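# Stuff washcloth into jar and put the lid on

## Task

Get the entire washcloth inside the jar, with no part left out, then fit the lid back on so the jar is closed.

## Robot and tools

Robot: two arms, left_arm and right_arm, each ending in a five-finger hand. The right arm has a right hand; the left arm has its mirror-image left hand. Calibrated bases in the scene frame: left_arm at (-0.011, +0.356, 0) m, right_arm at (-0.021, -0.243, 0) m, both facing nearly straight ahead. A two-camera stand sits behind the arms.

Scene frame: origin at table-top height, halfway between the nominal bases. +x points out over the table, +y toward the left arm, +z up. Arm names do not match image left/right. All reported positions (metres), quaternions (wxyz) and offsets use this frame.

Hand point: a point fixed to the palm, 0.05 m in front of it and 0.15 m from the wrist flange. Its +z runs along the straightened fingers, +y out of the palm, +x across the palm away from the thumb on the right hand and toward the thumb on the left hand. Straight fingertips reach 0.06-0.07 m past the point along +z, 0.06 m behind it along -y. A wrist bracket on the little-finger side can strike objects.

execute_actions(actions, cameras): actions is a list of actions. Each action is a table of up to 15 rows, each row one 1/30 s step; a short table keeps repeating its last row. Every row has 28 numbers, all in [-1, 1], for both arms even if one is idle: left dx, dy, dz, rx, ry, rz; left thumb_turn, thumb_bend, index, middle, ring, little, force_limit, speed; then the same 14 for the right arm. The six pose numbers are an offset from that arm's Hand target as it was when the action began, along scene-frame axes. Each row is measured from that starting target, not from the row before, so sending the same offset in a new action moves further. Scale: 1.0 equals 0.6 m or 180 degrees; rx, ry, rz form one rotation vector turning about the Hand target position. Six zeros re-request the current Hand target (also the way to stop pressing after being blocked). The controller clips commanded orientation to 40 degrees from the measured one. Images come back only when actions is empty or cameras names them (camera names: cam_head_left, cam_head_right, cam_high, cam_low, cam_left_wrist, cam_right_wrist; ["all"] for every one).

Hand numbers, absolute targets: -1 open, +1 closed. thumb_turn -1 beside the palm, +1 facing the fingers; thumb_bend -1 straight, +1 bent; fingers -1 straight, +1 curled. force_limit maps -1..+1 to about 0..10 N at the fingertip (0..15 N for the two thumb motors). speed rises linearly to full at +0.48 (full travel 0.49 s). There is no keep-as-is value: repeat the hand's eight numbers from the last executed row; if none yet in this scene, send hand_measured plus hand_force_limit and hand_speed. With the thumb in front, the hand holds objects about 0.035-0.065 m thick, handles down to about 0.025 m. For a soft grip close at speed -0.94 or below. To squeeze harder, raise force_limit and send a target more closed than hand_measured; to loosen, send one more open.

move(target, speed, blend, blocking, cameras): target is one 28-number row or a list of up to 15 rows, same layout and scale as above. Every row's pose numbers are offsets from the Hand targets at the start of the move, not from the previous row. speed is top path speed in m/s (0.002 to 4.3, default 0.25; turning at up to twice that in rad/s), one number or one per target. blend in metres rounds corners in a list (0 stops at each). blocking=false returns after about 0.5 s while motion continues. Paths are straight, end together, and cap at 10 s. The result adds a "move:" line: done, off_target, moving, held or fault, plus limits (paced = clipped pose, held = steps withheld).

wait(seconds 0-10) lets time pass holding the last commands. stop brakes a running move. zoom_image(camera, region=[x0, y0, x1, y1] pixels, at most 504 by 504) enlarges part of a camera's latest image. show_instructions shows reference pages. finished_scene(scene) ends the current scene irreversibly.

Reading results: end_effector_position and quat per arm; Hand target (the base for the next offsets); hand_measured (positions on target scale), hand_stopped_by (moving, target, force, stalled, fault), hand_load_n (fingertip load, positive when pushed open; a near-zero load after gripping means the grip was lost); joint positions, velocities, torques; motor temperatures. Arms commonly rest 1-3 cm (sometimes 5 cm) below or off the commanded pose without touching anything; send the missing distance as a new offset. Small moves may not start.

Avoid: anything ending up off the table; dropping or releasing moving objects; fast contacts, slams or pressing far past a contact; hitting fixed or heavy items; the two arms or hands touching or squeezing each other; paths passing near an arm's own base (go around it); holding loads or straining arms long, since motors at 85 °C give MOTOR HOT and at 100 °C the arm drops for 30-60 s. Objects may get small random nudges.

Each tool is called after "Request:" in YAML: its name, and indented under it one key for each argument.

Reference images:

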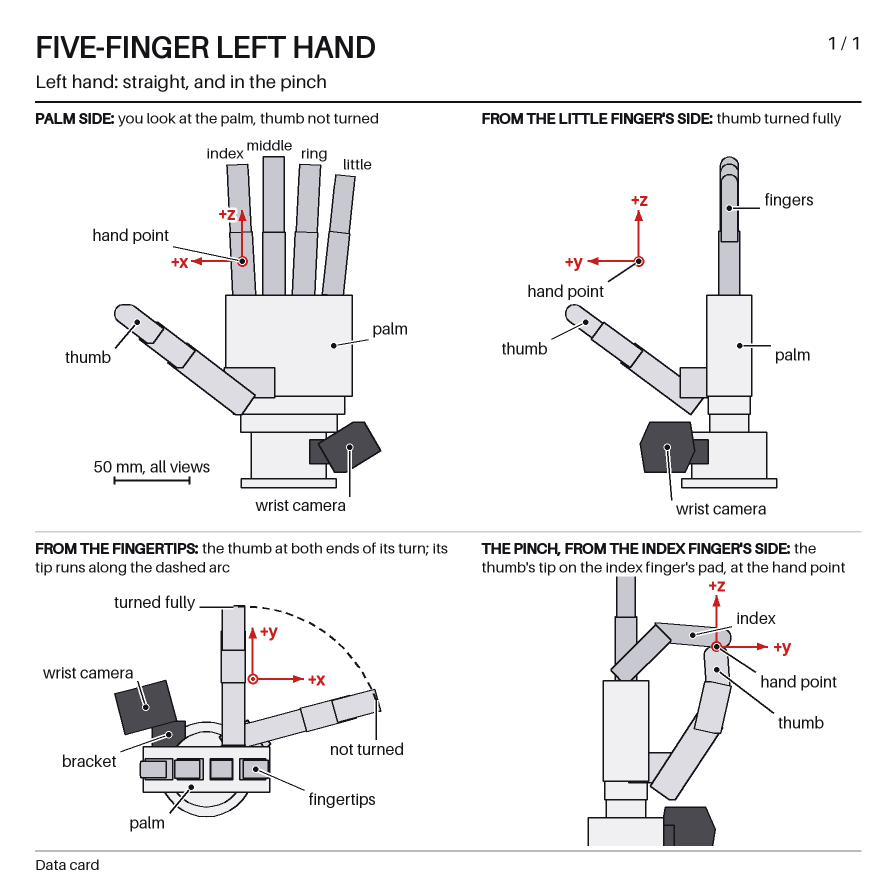

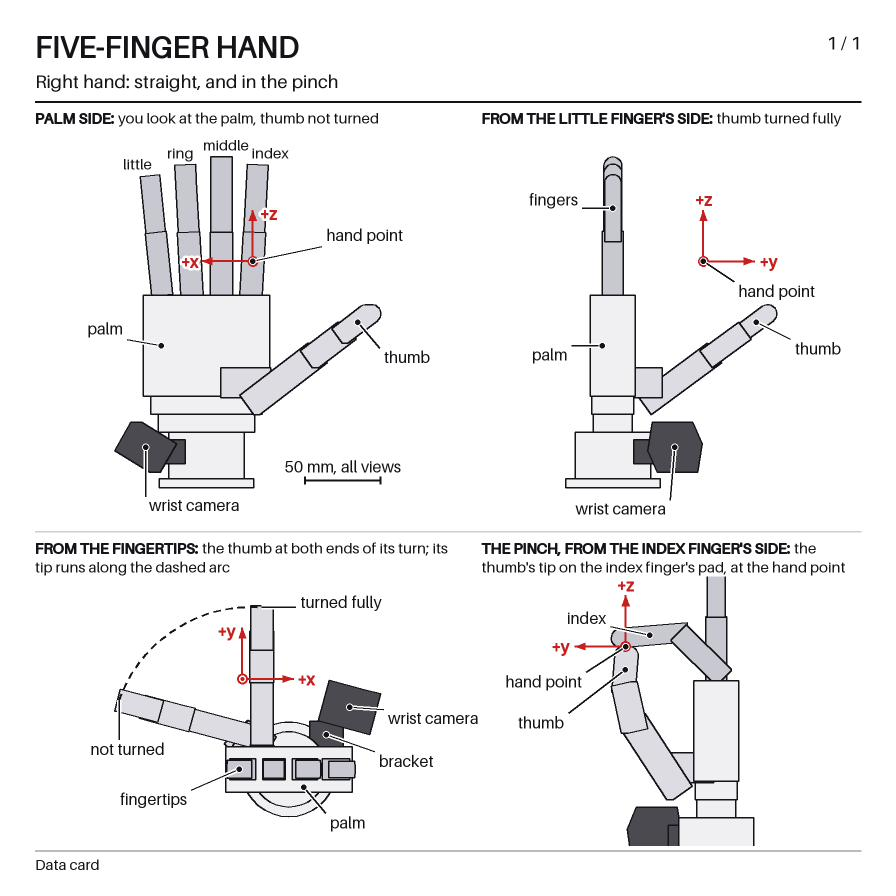

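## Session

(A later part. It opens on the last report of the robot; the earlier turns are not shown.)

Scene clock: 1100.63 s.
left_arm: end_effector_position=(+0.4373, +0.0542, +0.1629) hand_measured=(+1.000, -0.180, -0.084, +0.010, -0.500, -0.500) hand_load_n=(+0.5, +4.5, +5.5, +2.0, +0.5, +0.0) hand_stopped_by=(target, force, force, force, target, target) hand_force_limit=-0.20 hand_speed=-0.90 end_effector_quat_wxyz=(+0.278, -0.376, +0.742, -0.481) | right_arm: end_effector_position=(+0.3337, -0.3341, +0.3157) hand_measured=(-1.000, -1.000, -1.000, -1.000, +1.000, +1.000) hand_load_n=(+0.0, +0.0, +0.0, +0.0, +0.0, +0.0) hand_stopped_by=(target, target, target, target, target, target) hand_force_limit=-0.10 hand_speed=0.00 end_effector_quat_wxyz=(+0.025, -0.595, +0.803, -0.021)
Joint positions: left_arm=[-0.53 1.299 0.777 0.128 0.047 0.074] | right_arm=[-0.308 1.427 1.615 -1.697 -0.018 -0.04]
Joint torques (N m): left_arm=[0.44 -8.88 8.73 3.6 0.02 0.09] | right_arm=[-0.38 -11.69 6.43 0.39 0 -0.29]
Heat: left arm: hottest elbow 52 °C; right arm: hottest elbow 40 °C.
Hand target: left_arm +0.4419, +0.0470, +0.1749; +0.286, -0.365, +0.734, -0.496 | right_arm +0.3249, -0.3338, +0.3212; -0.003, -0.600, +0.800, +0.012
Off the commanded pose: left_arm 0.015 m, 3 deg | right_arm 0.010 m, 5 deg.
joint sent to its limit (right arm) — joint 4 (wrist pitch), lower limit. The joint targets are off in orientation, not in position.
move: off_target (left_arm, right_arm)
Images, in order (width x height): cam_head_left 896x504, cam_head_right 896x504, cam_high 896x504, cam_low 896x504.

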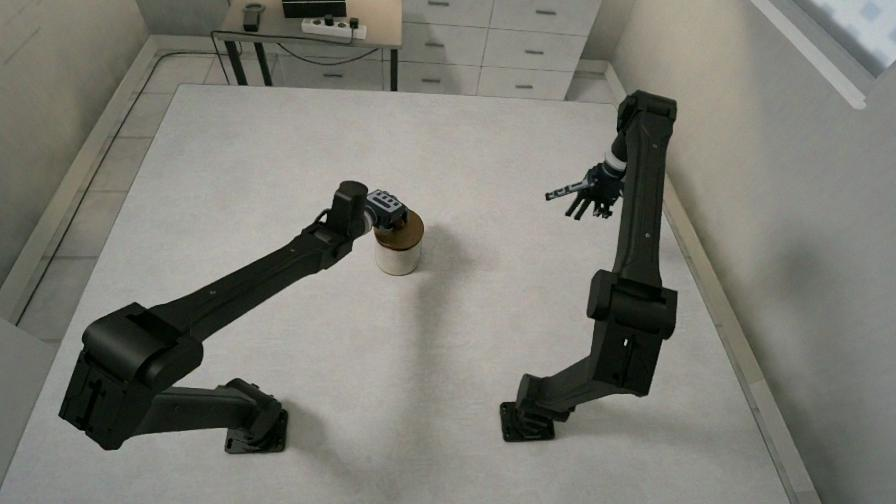

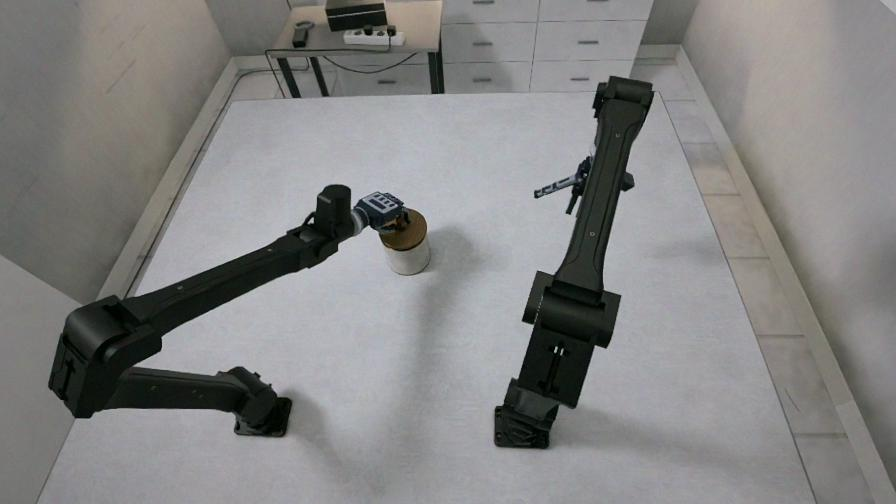

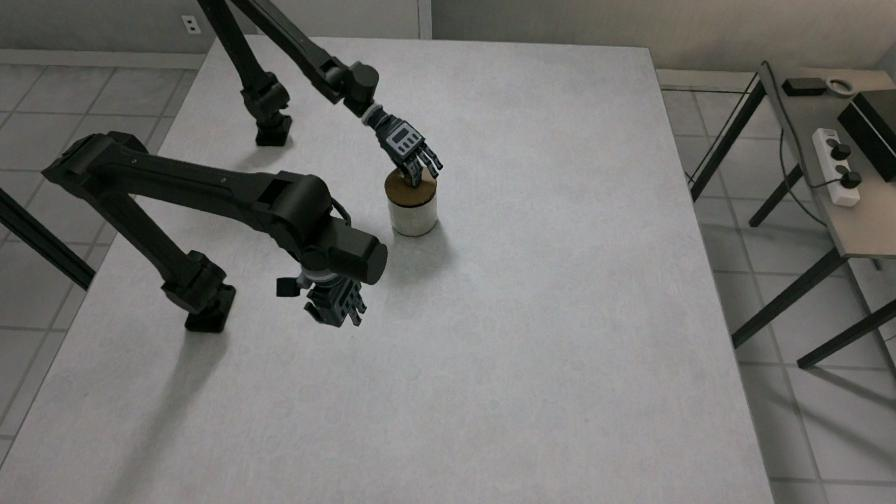

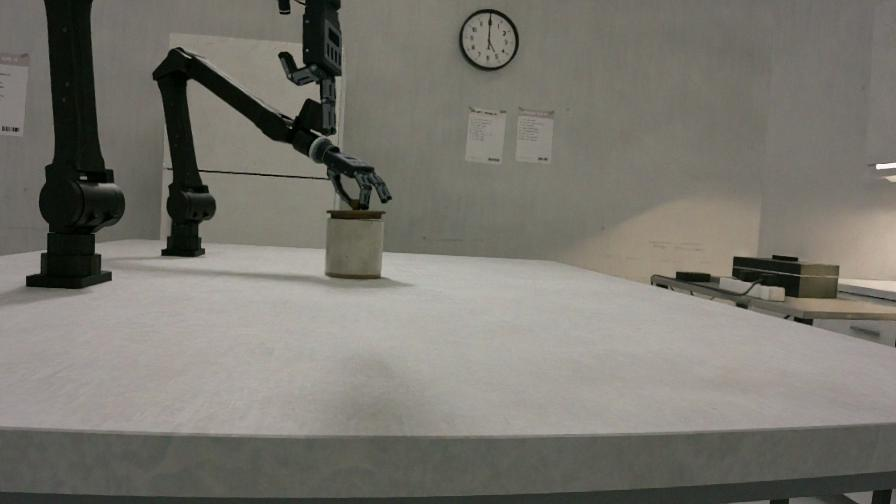

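Request:
move:
  target: [0.001, 0.003, -0.025, 0, 0, 0, 1, -0.1, 0.2, 0.2, -0.5, -0.5, -0.2, -0.9, 0, 0, 0, 0, 0, 0, -1, -1, -1, -1, 1, 1, -0.1, 0]
  cameras: ["cam_high", "cam_low", "cam_head_left", "cam_head_right"]
  speed: 0.04

Request:
zoom_image:
  camera: "cam_low"
  region: [300, 150, 420, 290]

Request:
zoom_image:
  camera: "cam_high"
  region: [360, 100, 480, 240]

Request:
zoom_image:
  camera: "cam_head_right"
  region: [340, 170, 460, 290]

Request:
zoom_image:
  camera: "cam_head_left"
  region: [340, 170, 460, 290]

Scene clock: 1127.90 s.
left_arm: end_effector_position=(+0.4378, +0.0537, +0.1513) hand_measured=(+1.000, -0.180, -0.084, +0.010, -0.500, -0.500) hand_load_n=(+0.0, +3.0, +6.0, +1.5, +0.0, +0.0) hand_stopped_by=(target, force, force, force, target, target) hand_force_limit=-0.20 hand_speed=-0.90 end_effector_quat_wxyz=(+0.279, -0.374, +0.741, -0.483) | right_arm: end_effector_position=(+0.3337, -0.3341, +0.3157) hand_measured=(-1.000, -1.000, -1.000, -1.000, +1.000, +1.000) hand_load_n=(+0.0, +0.0, +0.5, +0.0, +0.0, +0.0) hand_stopped_by=(target, target, target, target, target, target) hand_force_limit=-0.10 hand_speed=0.00 end_effector_quat_wxyz=(+0.025, -0.595, +0.803, -0.021)
Joint positions: left_arm=[-0.53 1.32 0.756 0.176 0.049 0.076] | right_arm=[-0.308 1.427 1.615 -1.697 -0.018 -0.04]
Joint torques (N m): left_arm=[0.44 -9.23 8.39 3.6 0.13 0.09] | right_arm=[-0.38 -11.69 6.45 0.4 0 -0.29]
Heat: left arm: hottest elbow 49 °C; right arm: hottest elbow 40 °C.
Hand target: left_arm +0.4426, +0.0488, +0.1600; +0.287, -0.365, +0.734, -0.496 | right_arm +0.3249, -0.3338, +0.3212; -0.003, -0.600, +0.800, +0.012
Off the commanded pose: left_arm 0.011 m, 2 deg | right_arm 0.010 m, 5 deg.
joint sent to its limit (right arm) — joint 4 (wrist pitch), lower limit. The joint targets are off in orientation, not in position.
move: off_target (left_arm, right_arm)
Images, in order (width x height): cam_head_left 896x504, cam_head_right 896x504, cam_high 896x504, cam_low 896x504.

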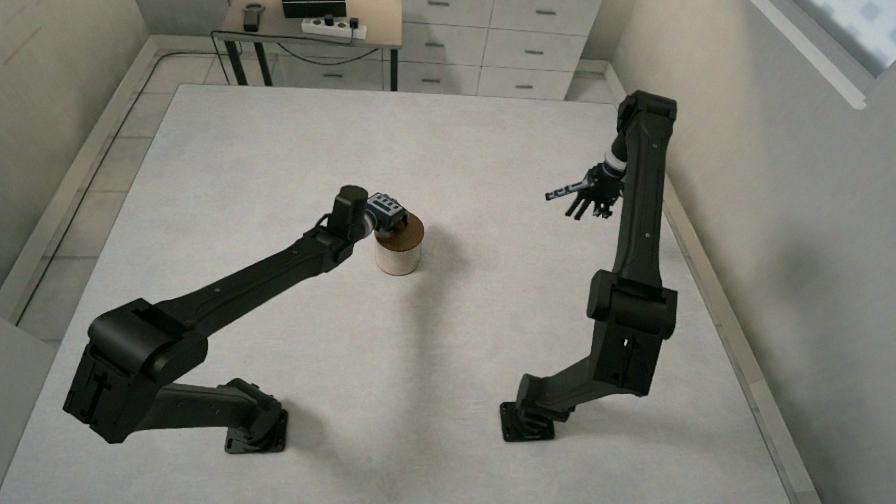

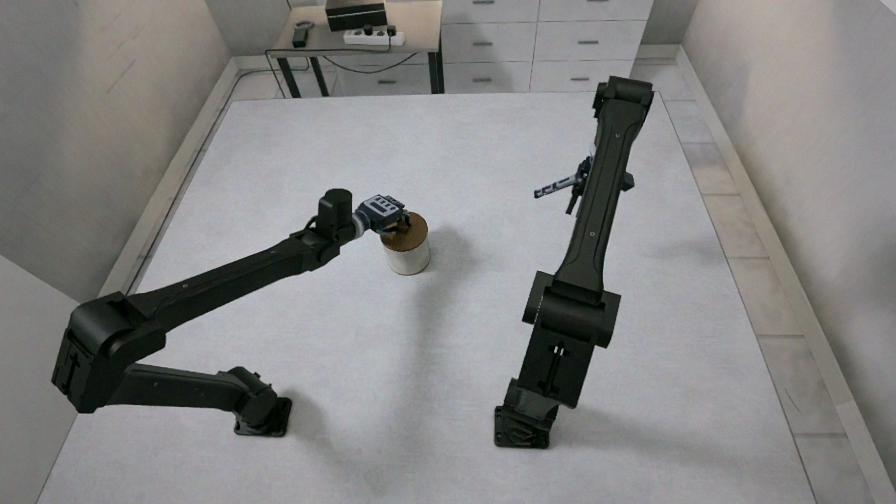

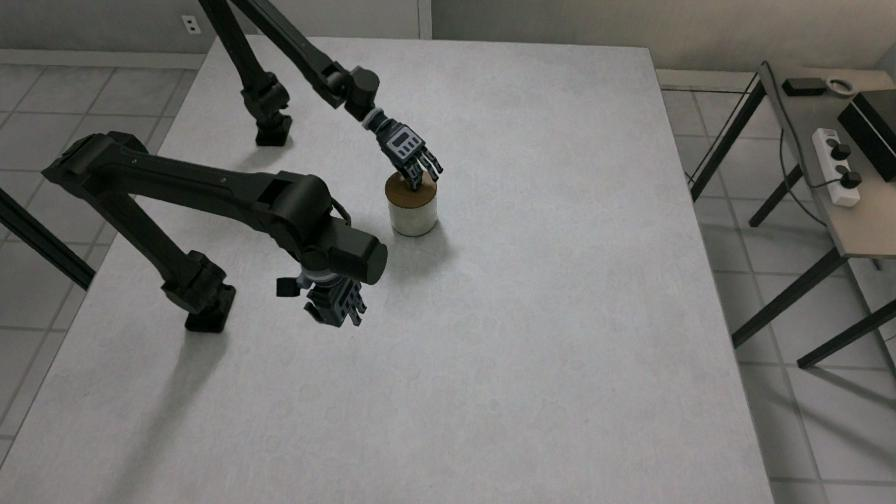

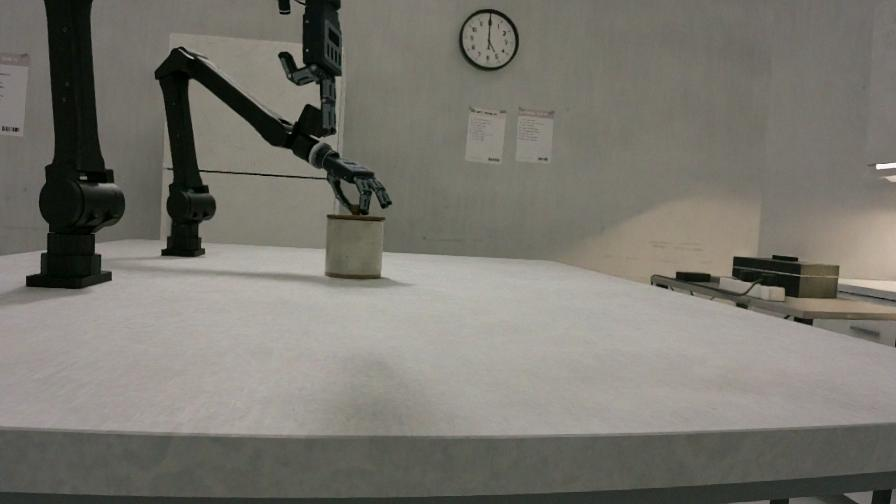

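Scaled by 3.600 from the camera's 896x504 image, which has a finer 1280x720 frame.

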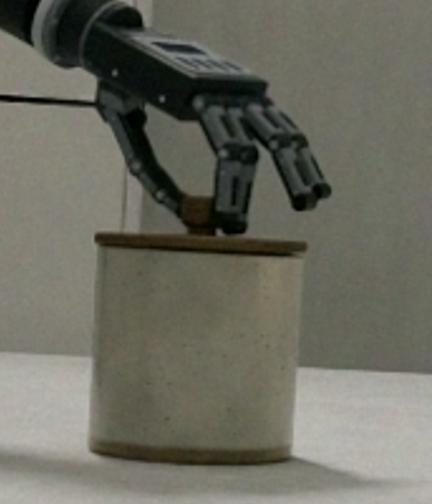

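Scaled by 3.600 from the camera's 896x504 image, which has a finer 1280x720 frame.

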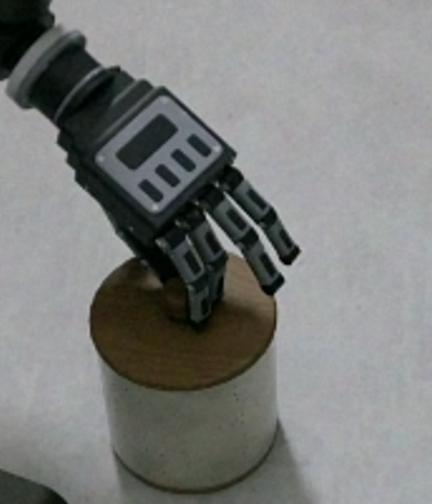

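Scaled by 4.200 from the camera's 896x504 image, which has a finer 1280x720 frame.

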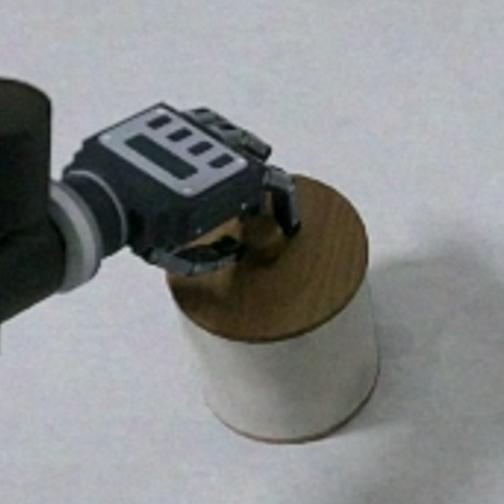

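Scaled by 4.200 from the camera's 896x504 image, which has a finer 1280x720 frame.

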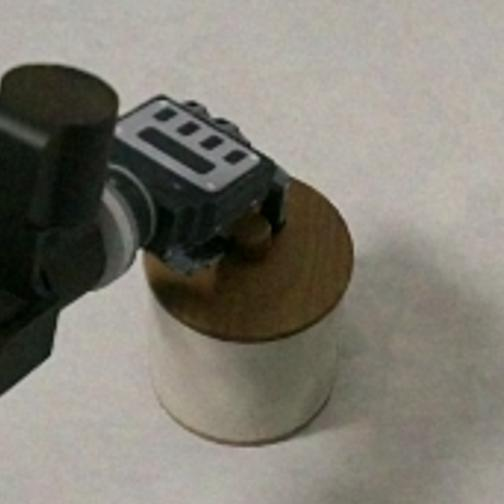

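Request:
move:
  target: [0.0, 0.0, -0.012, 0, 0, 0, 1, -0.1, 0.2, 0.2, -0.5, -0.5, -0.2, -0.9, 0, 0, 0, 0, 0, 0, -1, -1, -1, -1, 1, 1, -0.1, 0]
  cameras: ["cam_low"]
  speed: 0.04

Request:
zoom_image:
  camera: "cam_low"
  region: [315, 190, 395, 290]

Request:
execute_actions:
  actions:
    - [[0,0,0,0,0,0,1,-0.25,-0.6,-0.6,-0.6,-0.6,-0.2,-0.6,0,0,0,0,0,0,-1,-1,-1,-1,1,1,-0.1,0]]
  cameras: ["cam_low", "cam_high", "cam_head_left"]

Request:
zoom_image:
  camera: "cam_low"
  region: [315, 190, 395, 290]

Scene clock: 1141.13 s.
left_arm: end_effector_position=(+0.4384, +0.0533, +0.1497) hand_measured=(+1.000, -0.180, -0.084, +0.010, -0.500, -0.500) hand_load_n=(-0.5, +2.0, +5.5, +0.0, +0.0, +0.0) hand_stopped_by=(target, force, force, force, target, target) hand_force_limit=-0.20 hand_speed=-0.90 end_effector_quat_wxyz=(+0.282, -0.372, +0.738, -0.487) | right_arm: end_effector_position=(+0.3337, -0.3341, +0.3157) hand_measured=(-1.000, -1.000, -1.000, -1.000, +1.000, +1.000) hand_load_n=(+0.0, +0.0, +0.0, +0.0, +0.0, +0.0) hand_stopped_by=(target, target, target, target, target, target) hand_force_limit=-0.10 hand_speed=0.00 end_effector_quat_wxyz=(+0.025, -0.595, +0.803, -0.021)
Joint positions: left_arm=[-0.53 1.324 0.747 0.201 0.049 0.077] | right_arm=[-0.308 1.427 1.615 -1.697 -0.018 -0.04]
Joint torques (N m): left_arm=[-0.38 -8.41 7.94 3.74 0.1 0.02] | right_arm=[-0.44 -11.63 6.42 0.43 0.01 -0.29]
Heat: left arm: hottest elbow 50 °C; right arm: hottest elbow 40 °C.
Hand target: left_arm +0.4425, +0.0488, +0.1528; +0.287, -0.365, +0.734, -0.496 | right_arm +0.3249, -0.3338, +0.3212; -0.003, -0.600, +0.800, +0.012
Off the commanded pose: left_arm 0.007 m, 1 deg | right_arm 0.010 m, 5 deg.
joint sent to its limit (right arm) — joint 4 (wrist pitch), lower limit. The joint targets are off in orientation, not in position.
move: off_target (right_arm)
Images, in order (width x height): cam_low 896x504.

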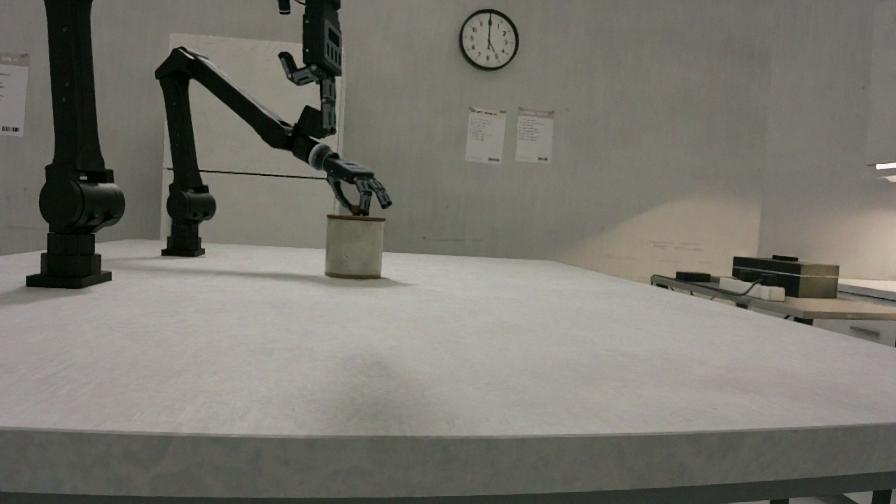

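Scaled by 5.040 from the camera's 896x504 image, which has a finer 1280x720 frame.

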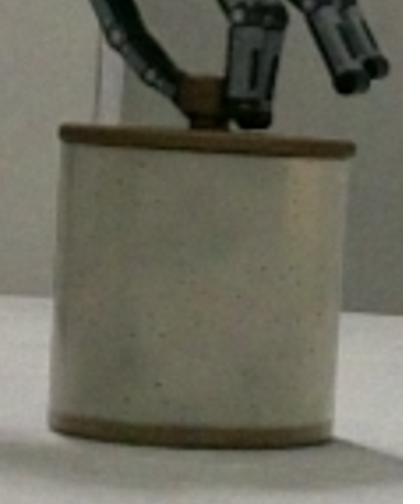

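Scene clock: 1141.97 s.
left_arm: end_effector_position=(+0.4393, +0.0528, +0.1508) hand_measured=(+1.000, -0.250, -0.600, -0.600, -0.600, -0.600) hand_load_n=(+0.0, +0.0, +0.0, +0.0, +0.0, +0.0) hand_stopped_by=(target, target, target, target, target, target) hand_force_limit=-0.20 hand_speed=-0.60 end_effector_quat_wxyz=(+0.283, -0.371, +0.737, -0.489) | right_arm: end_effector_position=(+0.3337, -0.3341, +0.3157) hand_measured=(-1.000, -1.000, -1.000, -1.000, +1.000, +1.000) hand_load_n=(+0.0, -0.5, +0.0, +0.0, +0.0, +0.0) hand_stopped_by=(target, target, target, target, target, target) hand_force_limit=-0.10 hand_speed=0.00 end_effector_quat_wxyz=(+0.025, -0.595, +0.803, -0.021)
Joint positions: left_arm=[-0.53 1.325 0.746 0.209 0.05 0.077] | right_arm=[-0.308 1.427 1.615 -1.697 -0.018 -0.04]
Joint velocities: left_arm=[within noise] | right_arm=[-0.005 -0.044 0.002 0.012 0.007 -0.051]
Joint torques (N m): left_arm=[0.73 -8.18 8.35 3.43 0.01 0.04] | right_arm=[-0.38 -11.63 6.39 0.39 0 -0.29]
Heat: left arm: hottest elbow 50 °C; right arm: hottest elbow 40 °C.
Hand target: left_arm +0.4425, +0.0488, +0.1527; +0.287, -0.365, +0.734, -0.496 | right_arm +0.3249, -0.3338, +0.3212; -0.003, -0.600, +0.800, +0.012
Off the commanded pose: left_arm 0.005 m, 1 deg | right_arm 0.010 m, 5 deg.
joint sent to its limit (right arm) — joint 4 (wrist pitch), lower limit. The joint targets are off in orientation, not in position.
Images, in order (width x height): cam_head_left 896x504, cam_high 896x504, cam_low 896x504.

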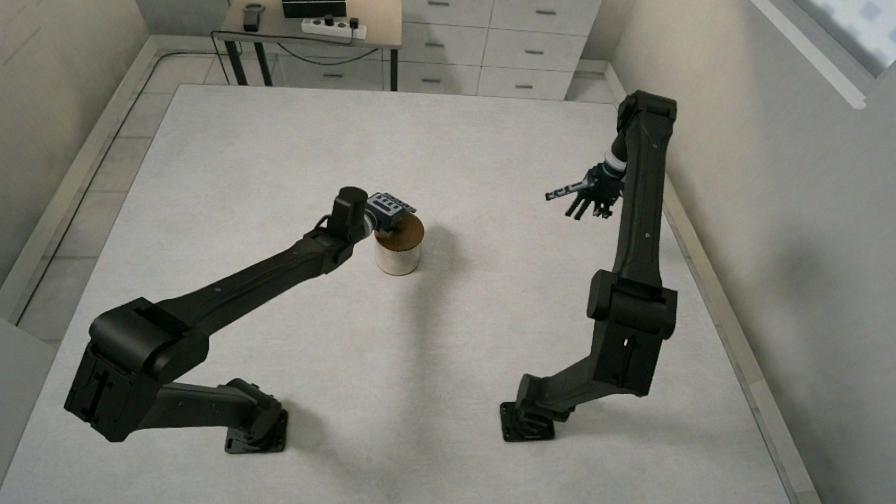

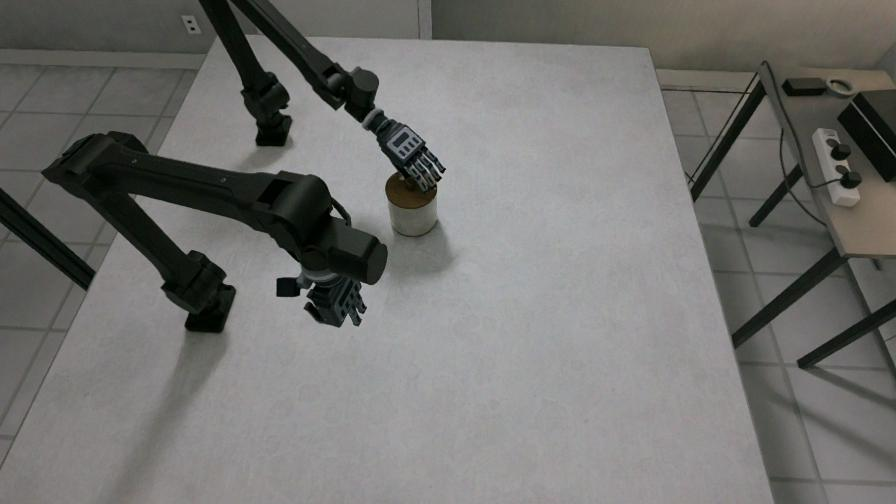

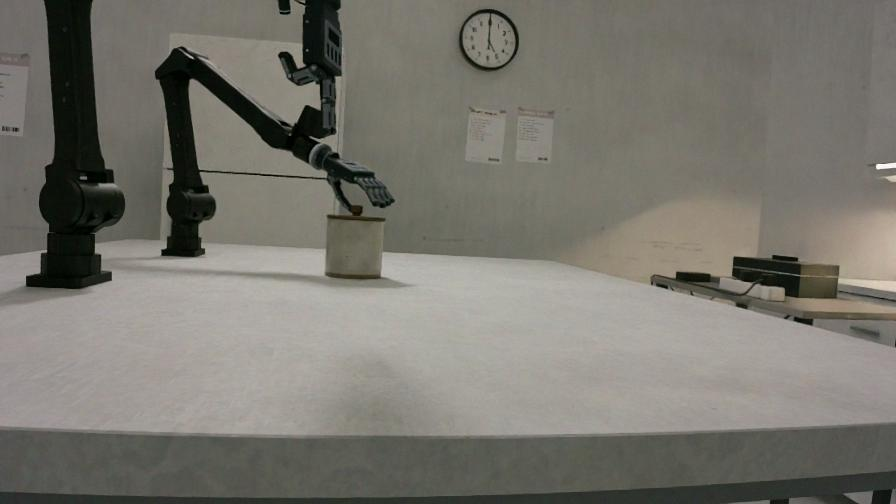

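Scaled by 5.040 from the camera's 896x504 image, which has a finer 1280x720 frame.

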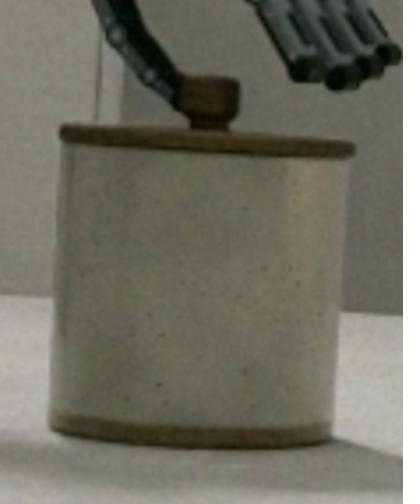

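Request:
move:
  target:
    - [-0.022, 0.02, 0.012, 0, 0, 0, 1, -0.4, -0.6, -0.6, -0.6, -0.6, -0.2, -0.6, 0, 0, 0, 0, 0, 0, -1, -1, -1, -1, 1, 1, -0.1, 0]
    - [-0.022, 0.02, 0.25, 0, 0, 0, 1, -0.4, -0.6, -0.6, -0.6, -0.6, -0.2, -0.6, 0, 0, 0, 0, 0, 0, -1, -1, -1, -1, 1, 1, -0.1, 0]
  cameras: ["cam_low", "cam_high", "cam_head_left", "cam_head_right"]
  speed: [0.05, 0.12]

Request:
zoom_image:
  camera: "cam_low"
  region: [315, 190, 395, 290]

Request:
zoom_image:
  camera: "cam_high"
  region: [360, 140, 460, 240]

Request:
zoom_image:
  camera: "cam_head_right"
  region: [360, 190, 450, 290]

Scene clock: 1153.07 s.
left_arm: end_effector_position=(+0.4172, +0.0636, +0.2680) hand_measured=(+1.000, -0.400, -0.600, -0.600, -0.600, -0.600) hand_load_n=(+0.0, +0.0, +0.0, +0.0, +0.0, +0.0) hand_stopped_by=(target, target, target, target, target, target) hand_force_limit=-0.20 hand_speed=-0.60 end_effector_quat_wxyz=(+0.272, -0.373, +0.746, -0.480) | right_arm: end_effector_position=(+0.3337, -0.3341, +0.3157) hand_measured=(-1.000, -1.000, -1.000, -1.000, +1.000, +1.000) hand_load_n=(+0.0, +0.0, +0.0, +0.0, +0.0, +0.0) hand_stopped_by=(target, target, target, target, target, target) hand_force_limit=-0.10 hand_speed=0.00 end_effector_quat_wxyz=(+0.025, -0.595, +0.803, -0.021)
Joint positions: left_arm=[-0.53 1.128 0.939 -0.213 0.059 0.077] | right_arm=[-0.308 1.427 1.615 -1.697 -0.018 -0.04]
Joint torques (N m): left_arm=[1.14 -8.18 13.48 1.63 0.04 0.05] | right_arm=[-0.38 -11.69 6.41 0.4 0 -0.3]
Heat: left arm: hottest elbow 50 °C; right arm: hottest elbow 40 °C.
Hand target: left_arm +0.4293, +0.0608, +0.3029; +0.287, -0.365, +0.734, -0.496 | right_arm +0.3249, -0.3338, +0.3212; -0.003, -0.600, +0.800, +0.012
Off the commanded pose: left_arm 0.037 m, 3 deg | right_arm 0.010 m, 5 deg.
joint sent to its limit (right arm) — joint 4 (wrist pitch), lower limit. The joint targets are off in orientation, not in position.
move: off_target (left_arm, right_arm)
Images, in order (width x height): cam_head_left 896x504, cam_head_right 896x504, cam_high 896x504, cam_low 896x504.

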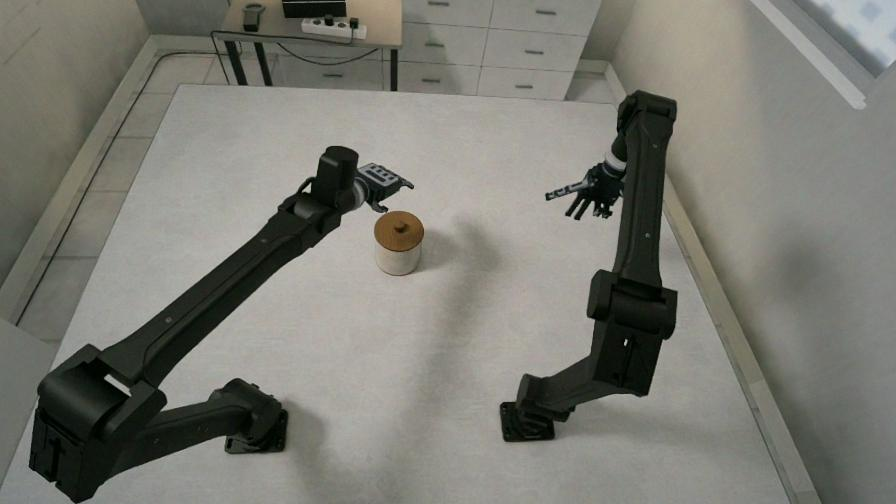

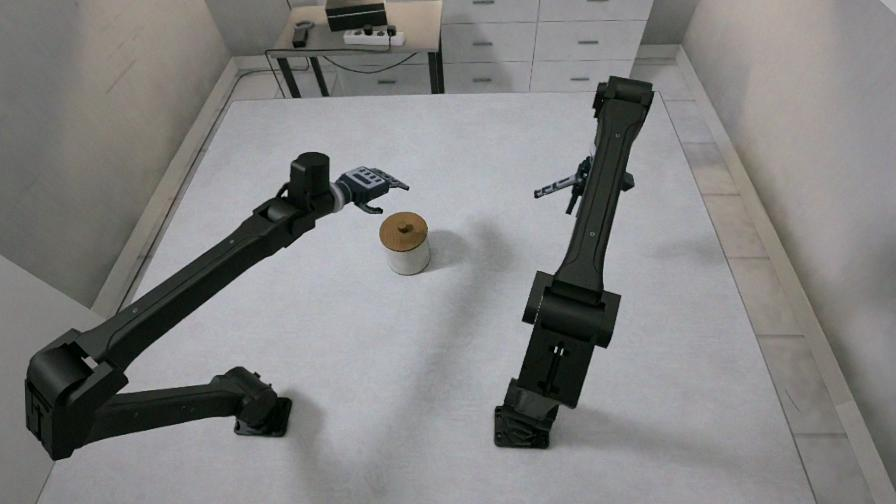

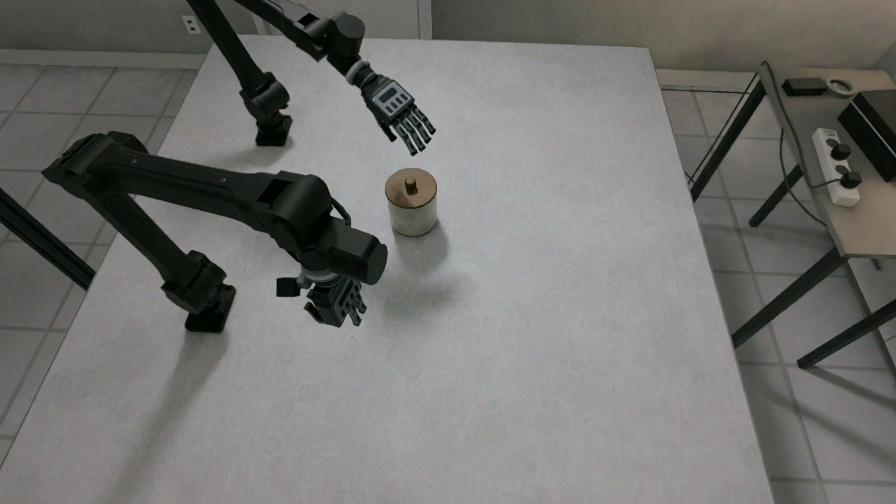

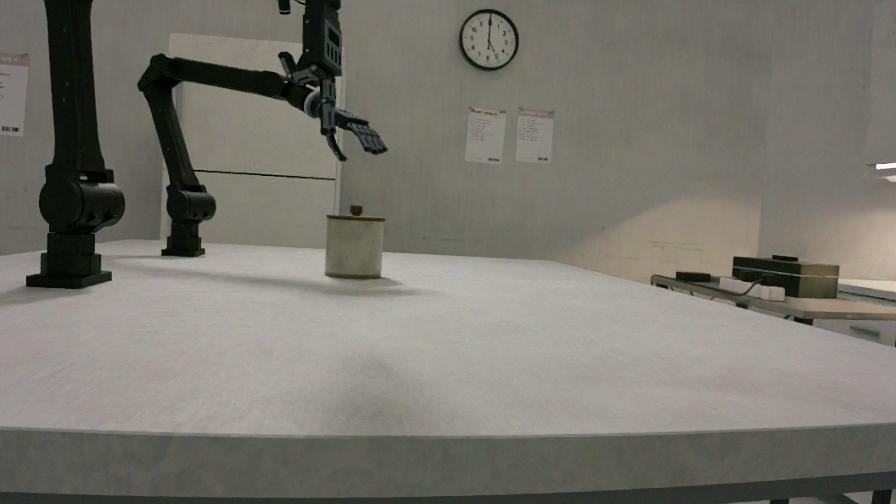

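Scaled by 5.040 from the camera's 896x504 image, which has a finer 1280x720 frame.

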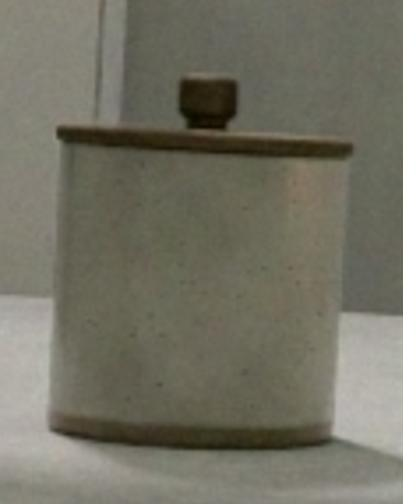

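Scaled by 5.040 from the camera's 896x504 image, which has a finer 1280x720 frame.

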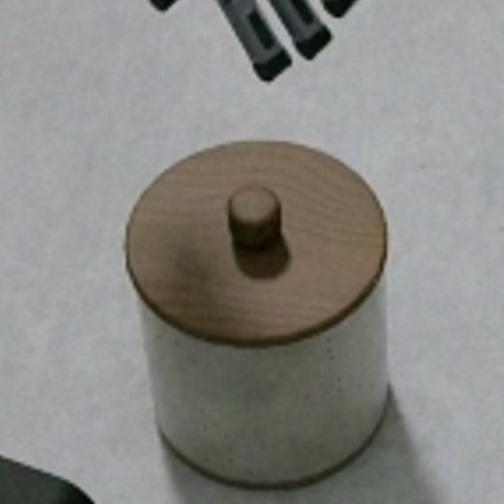

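Scaled by 5.040 from the camera's 896x504 image, which has a finer 1280x720 frame.

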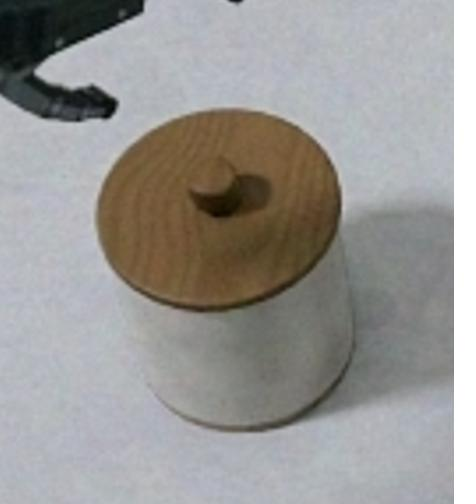

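Request:
finished_scene:
  scene: 1

The scene is finished: the task was done.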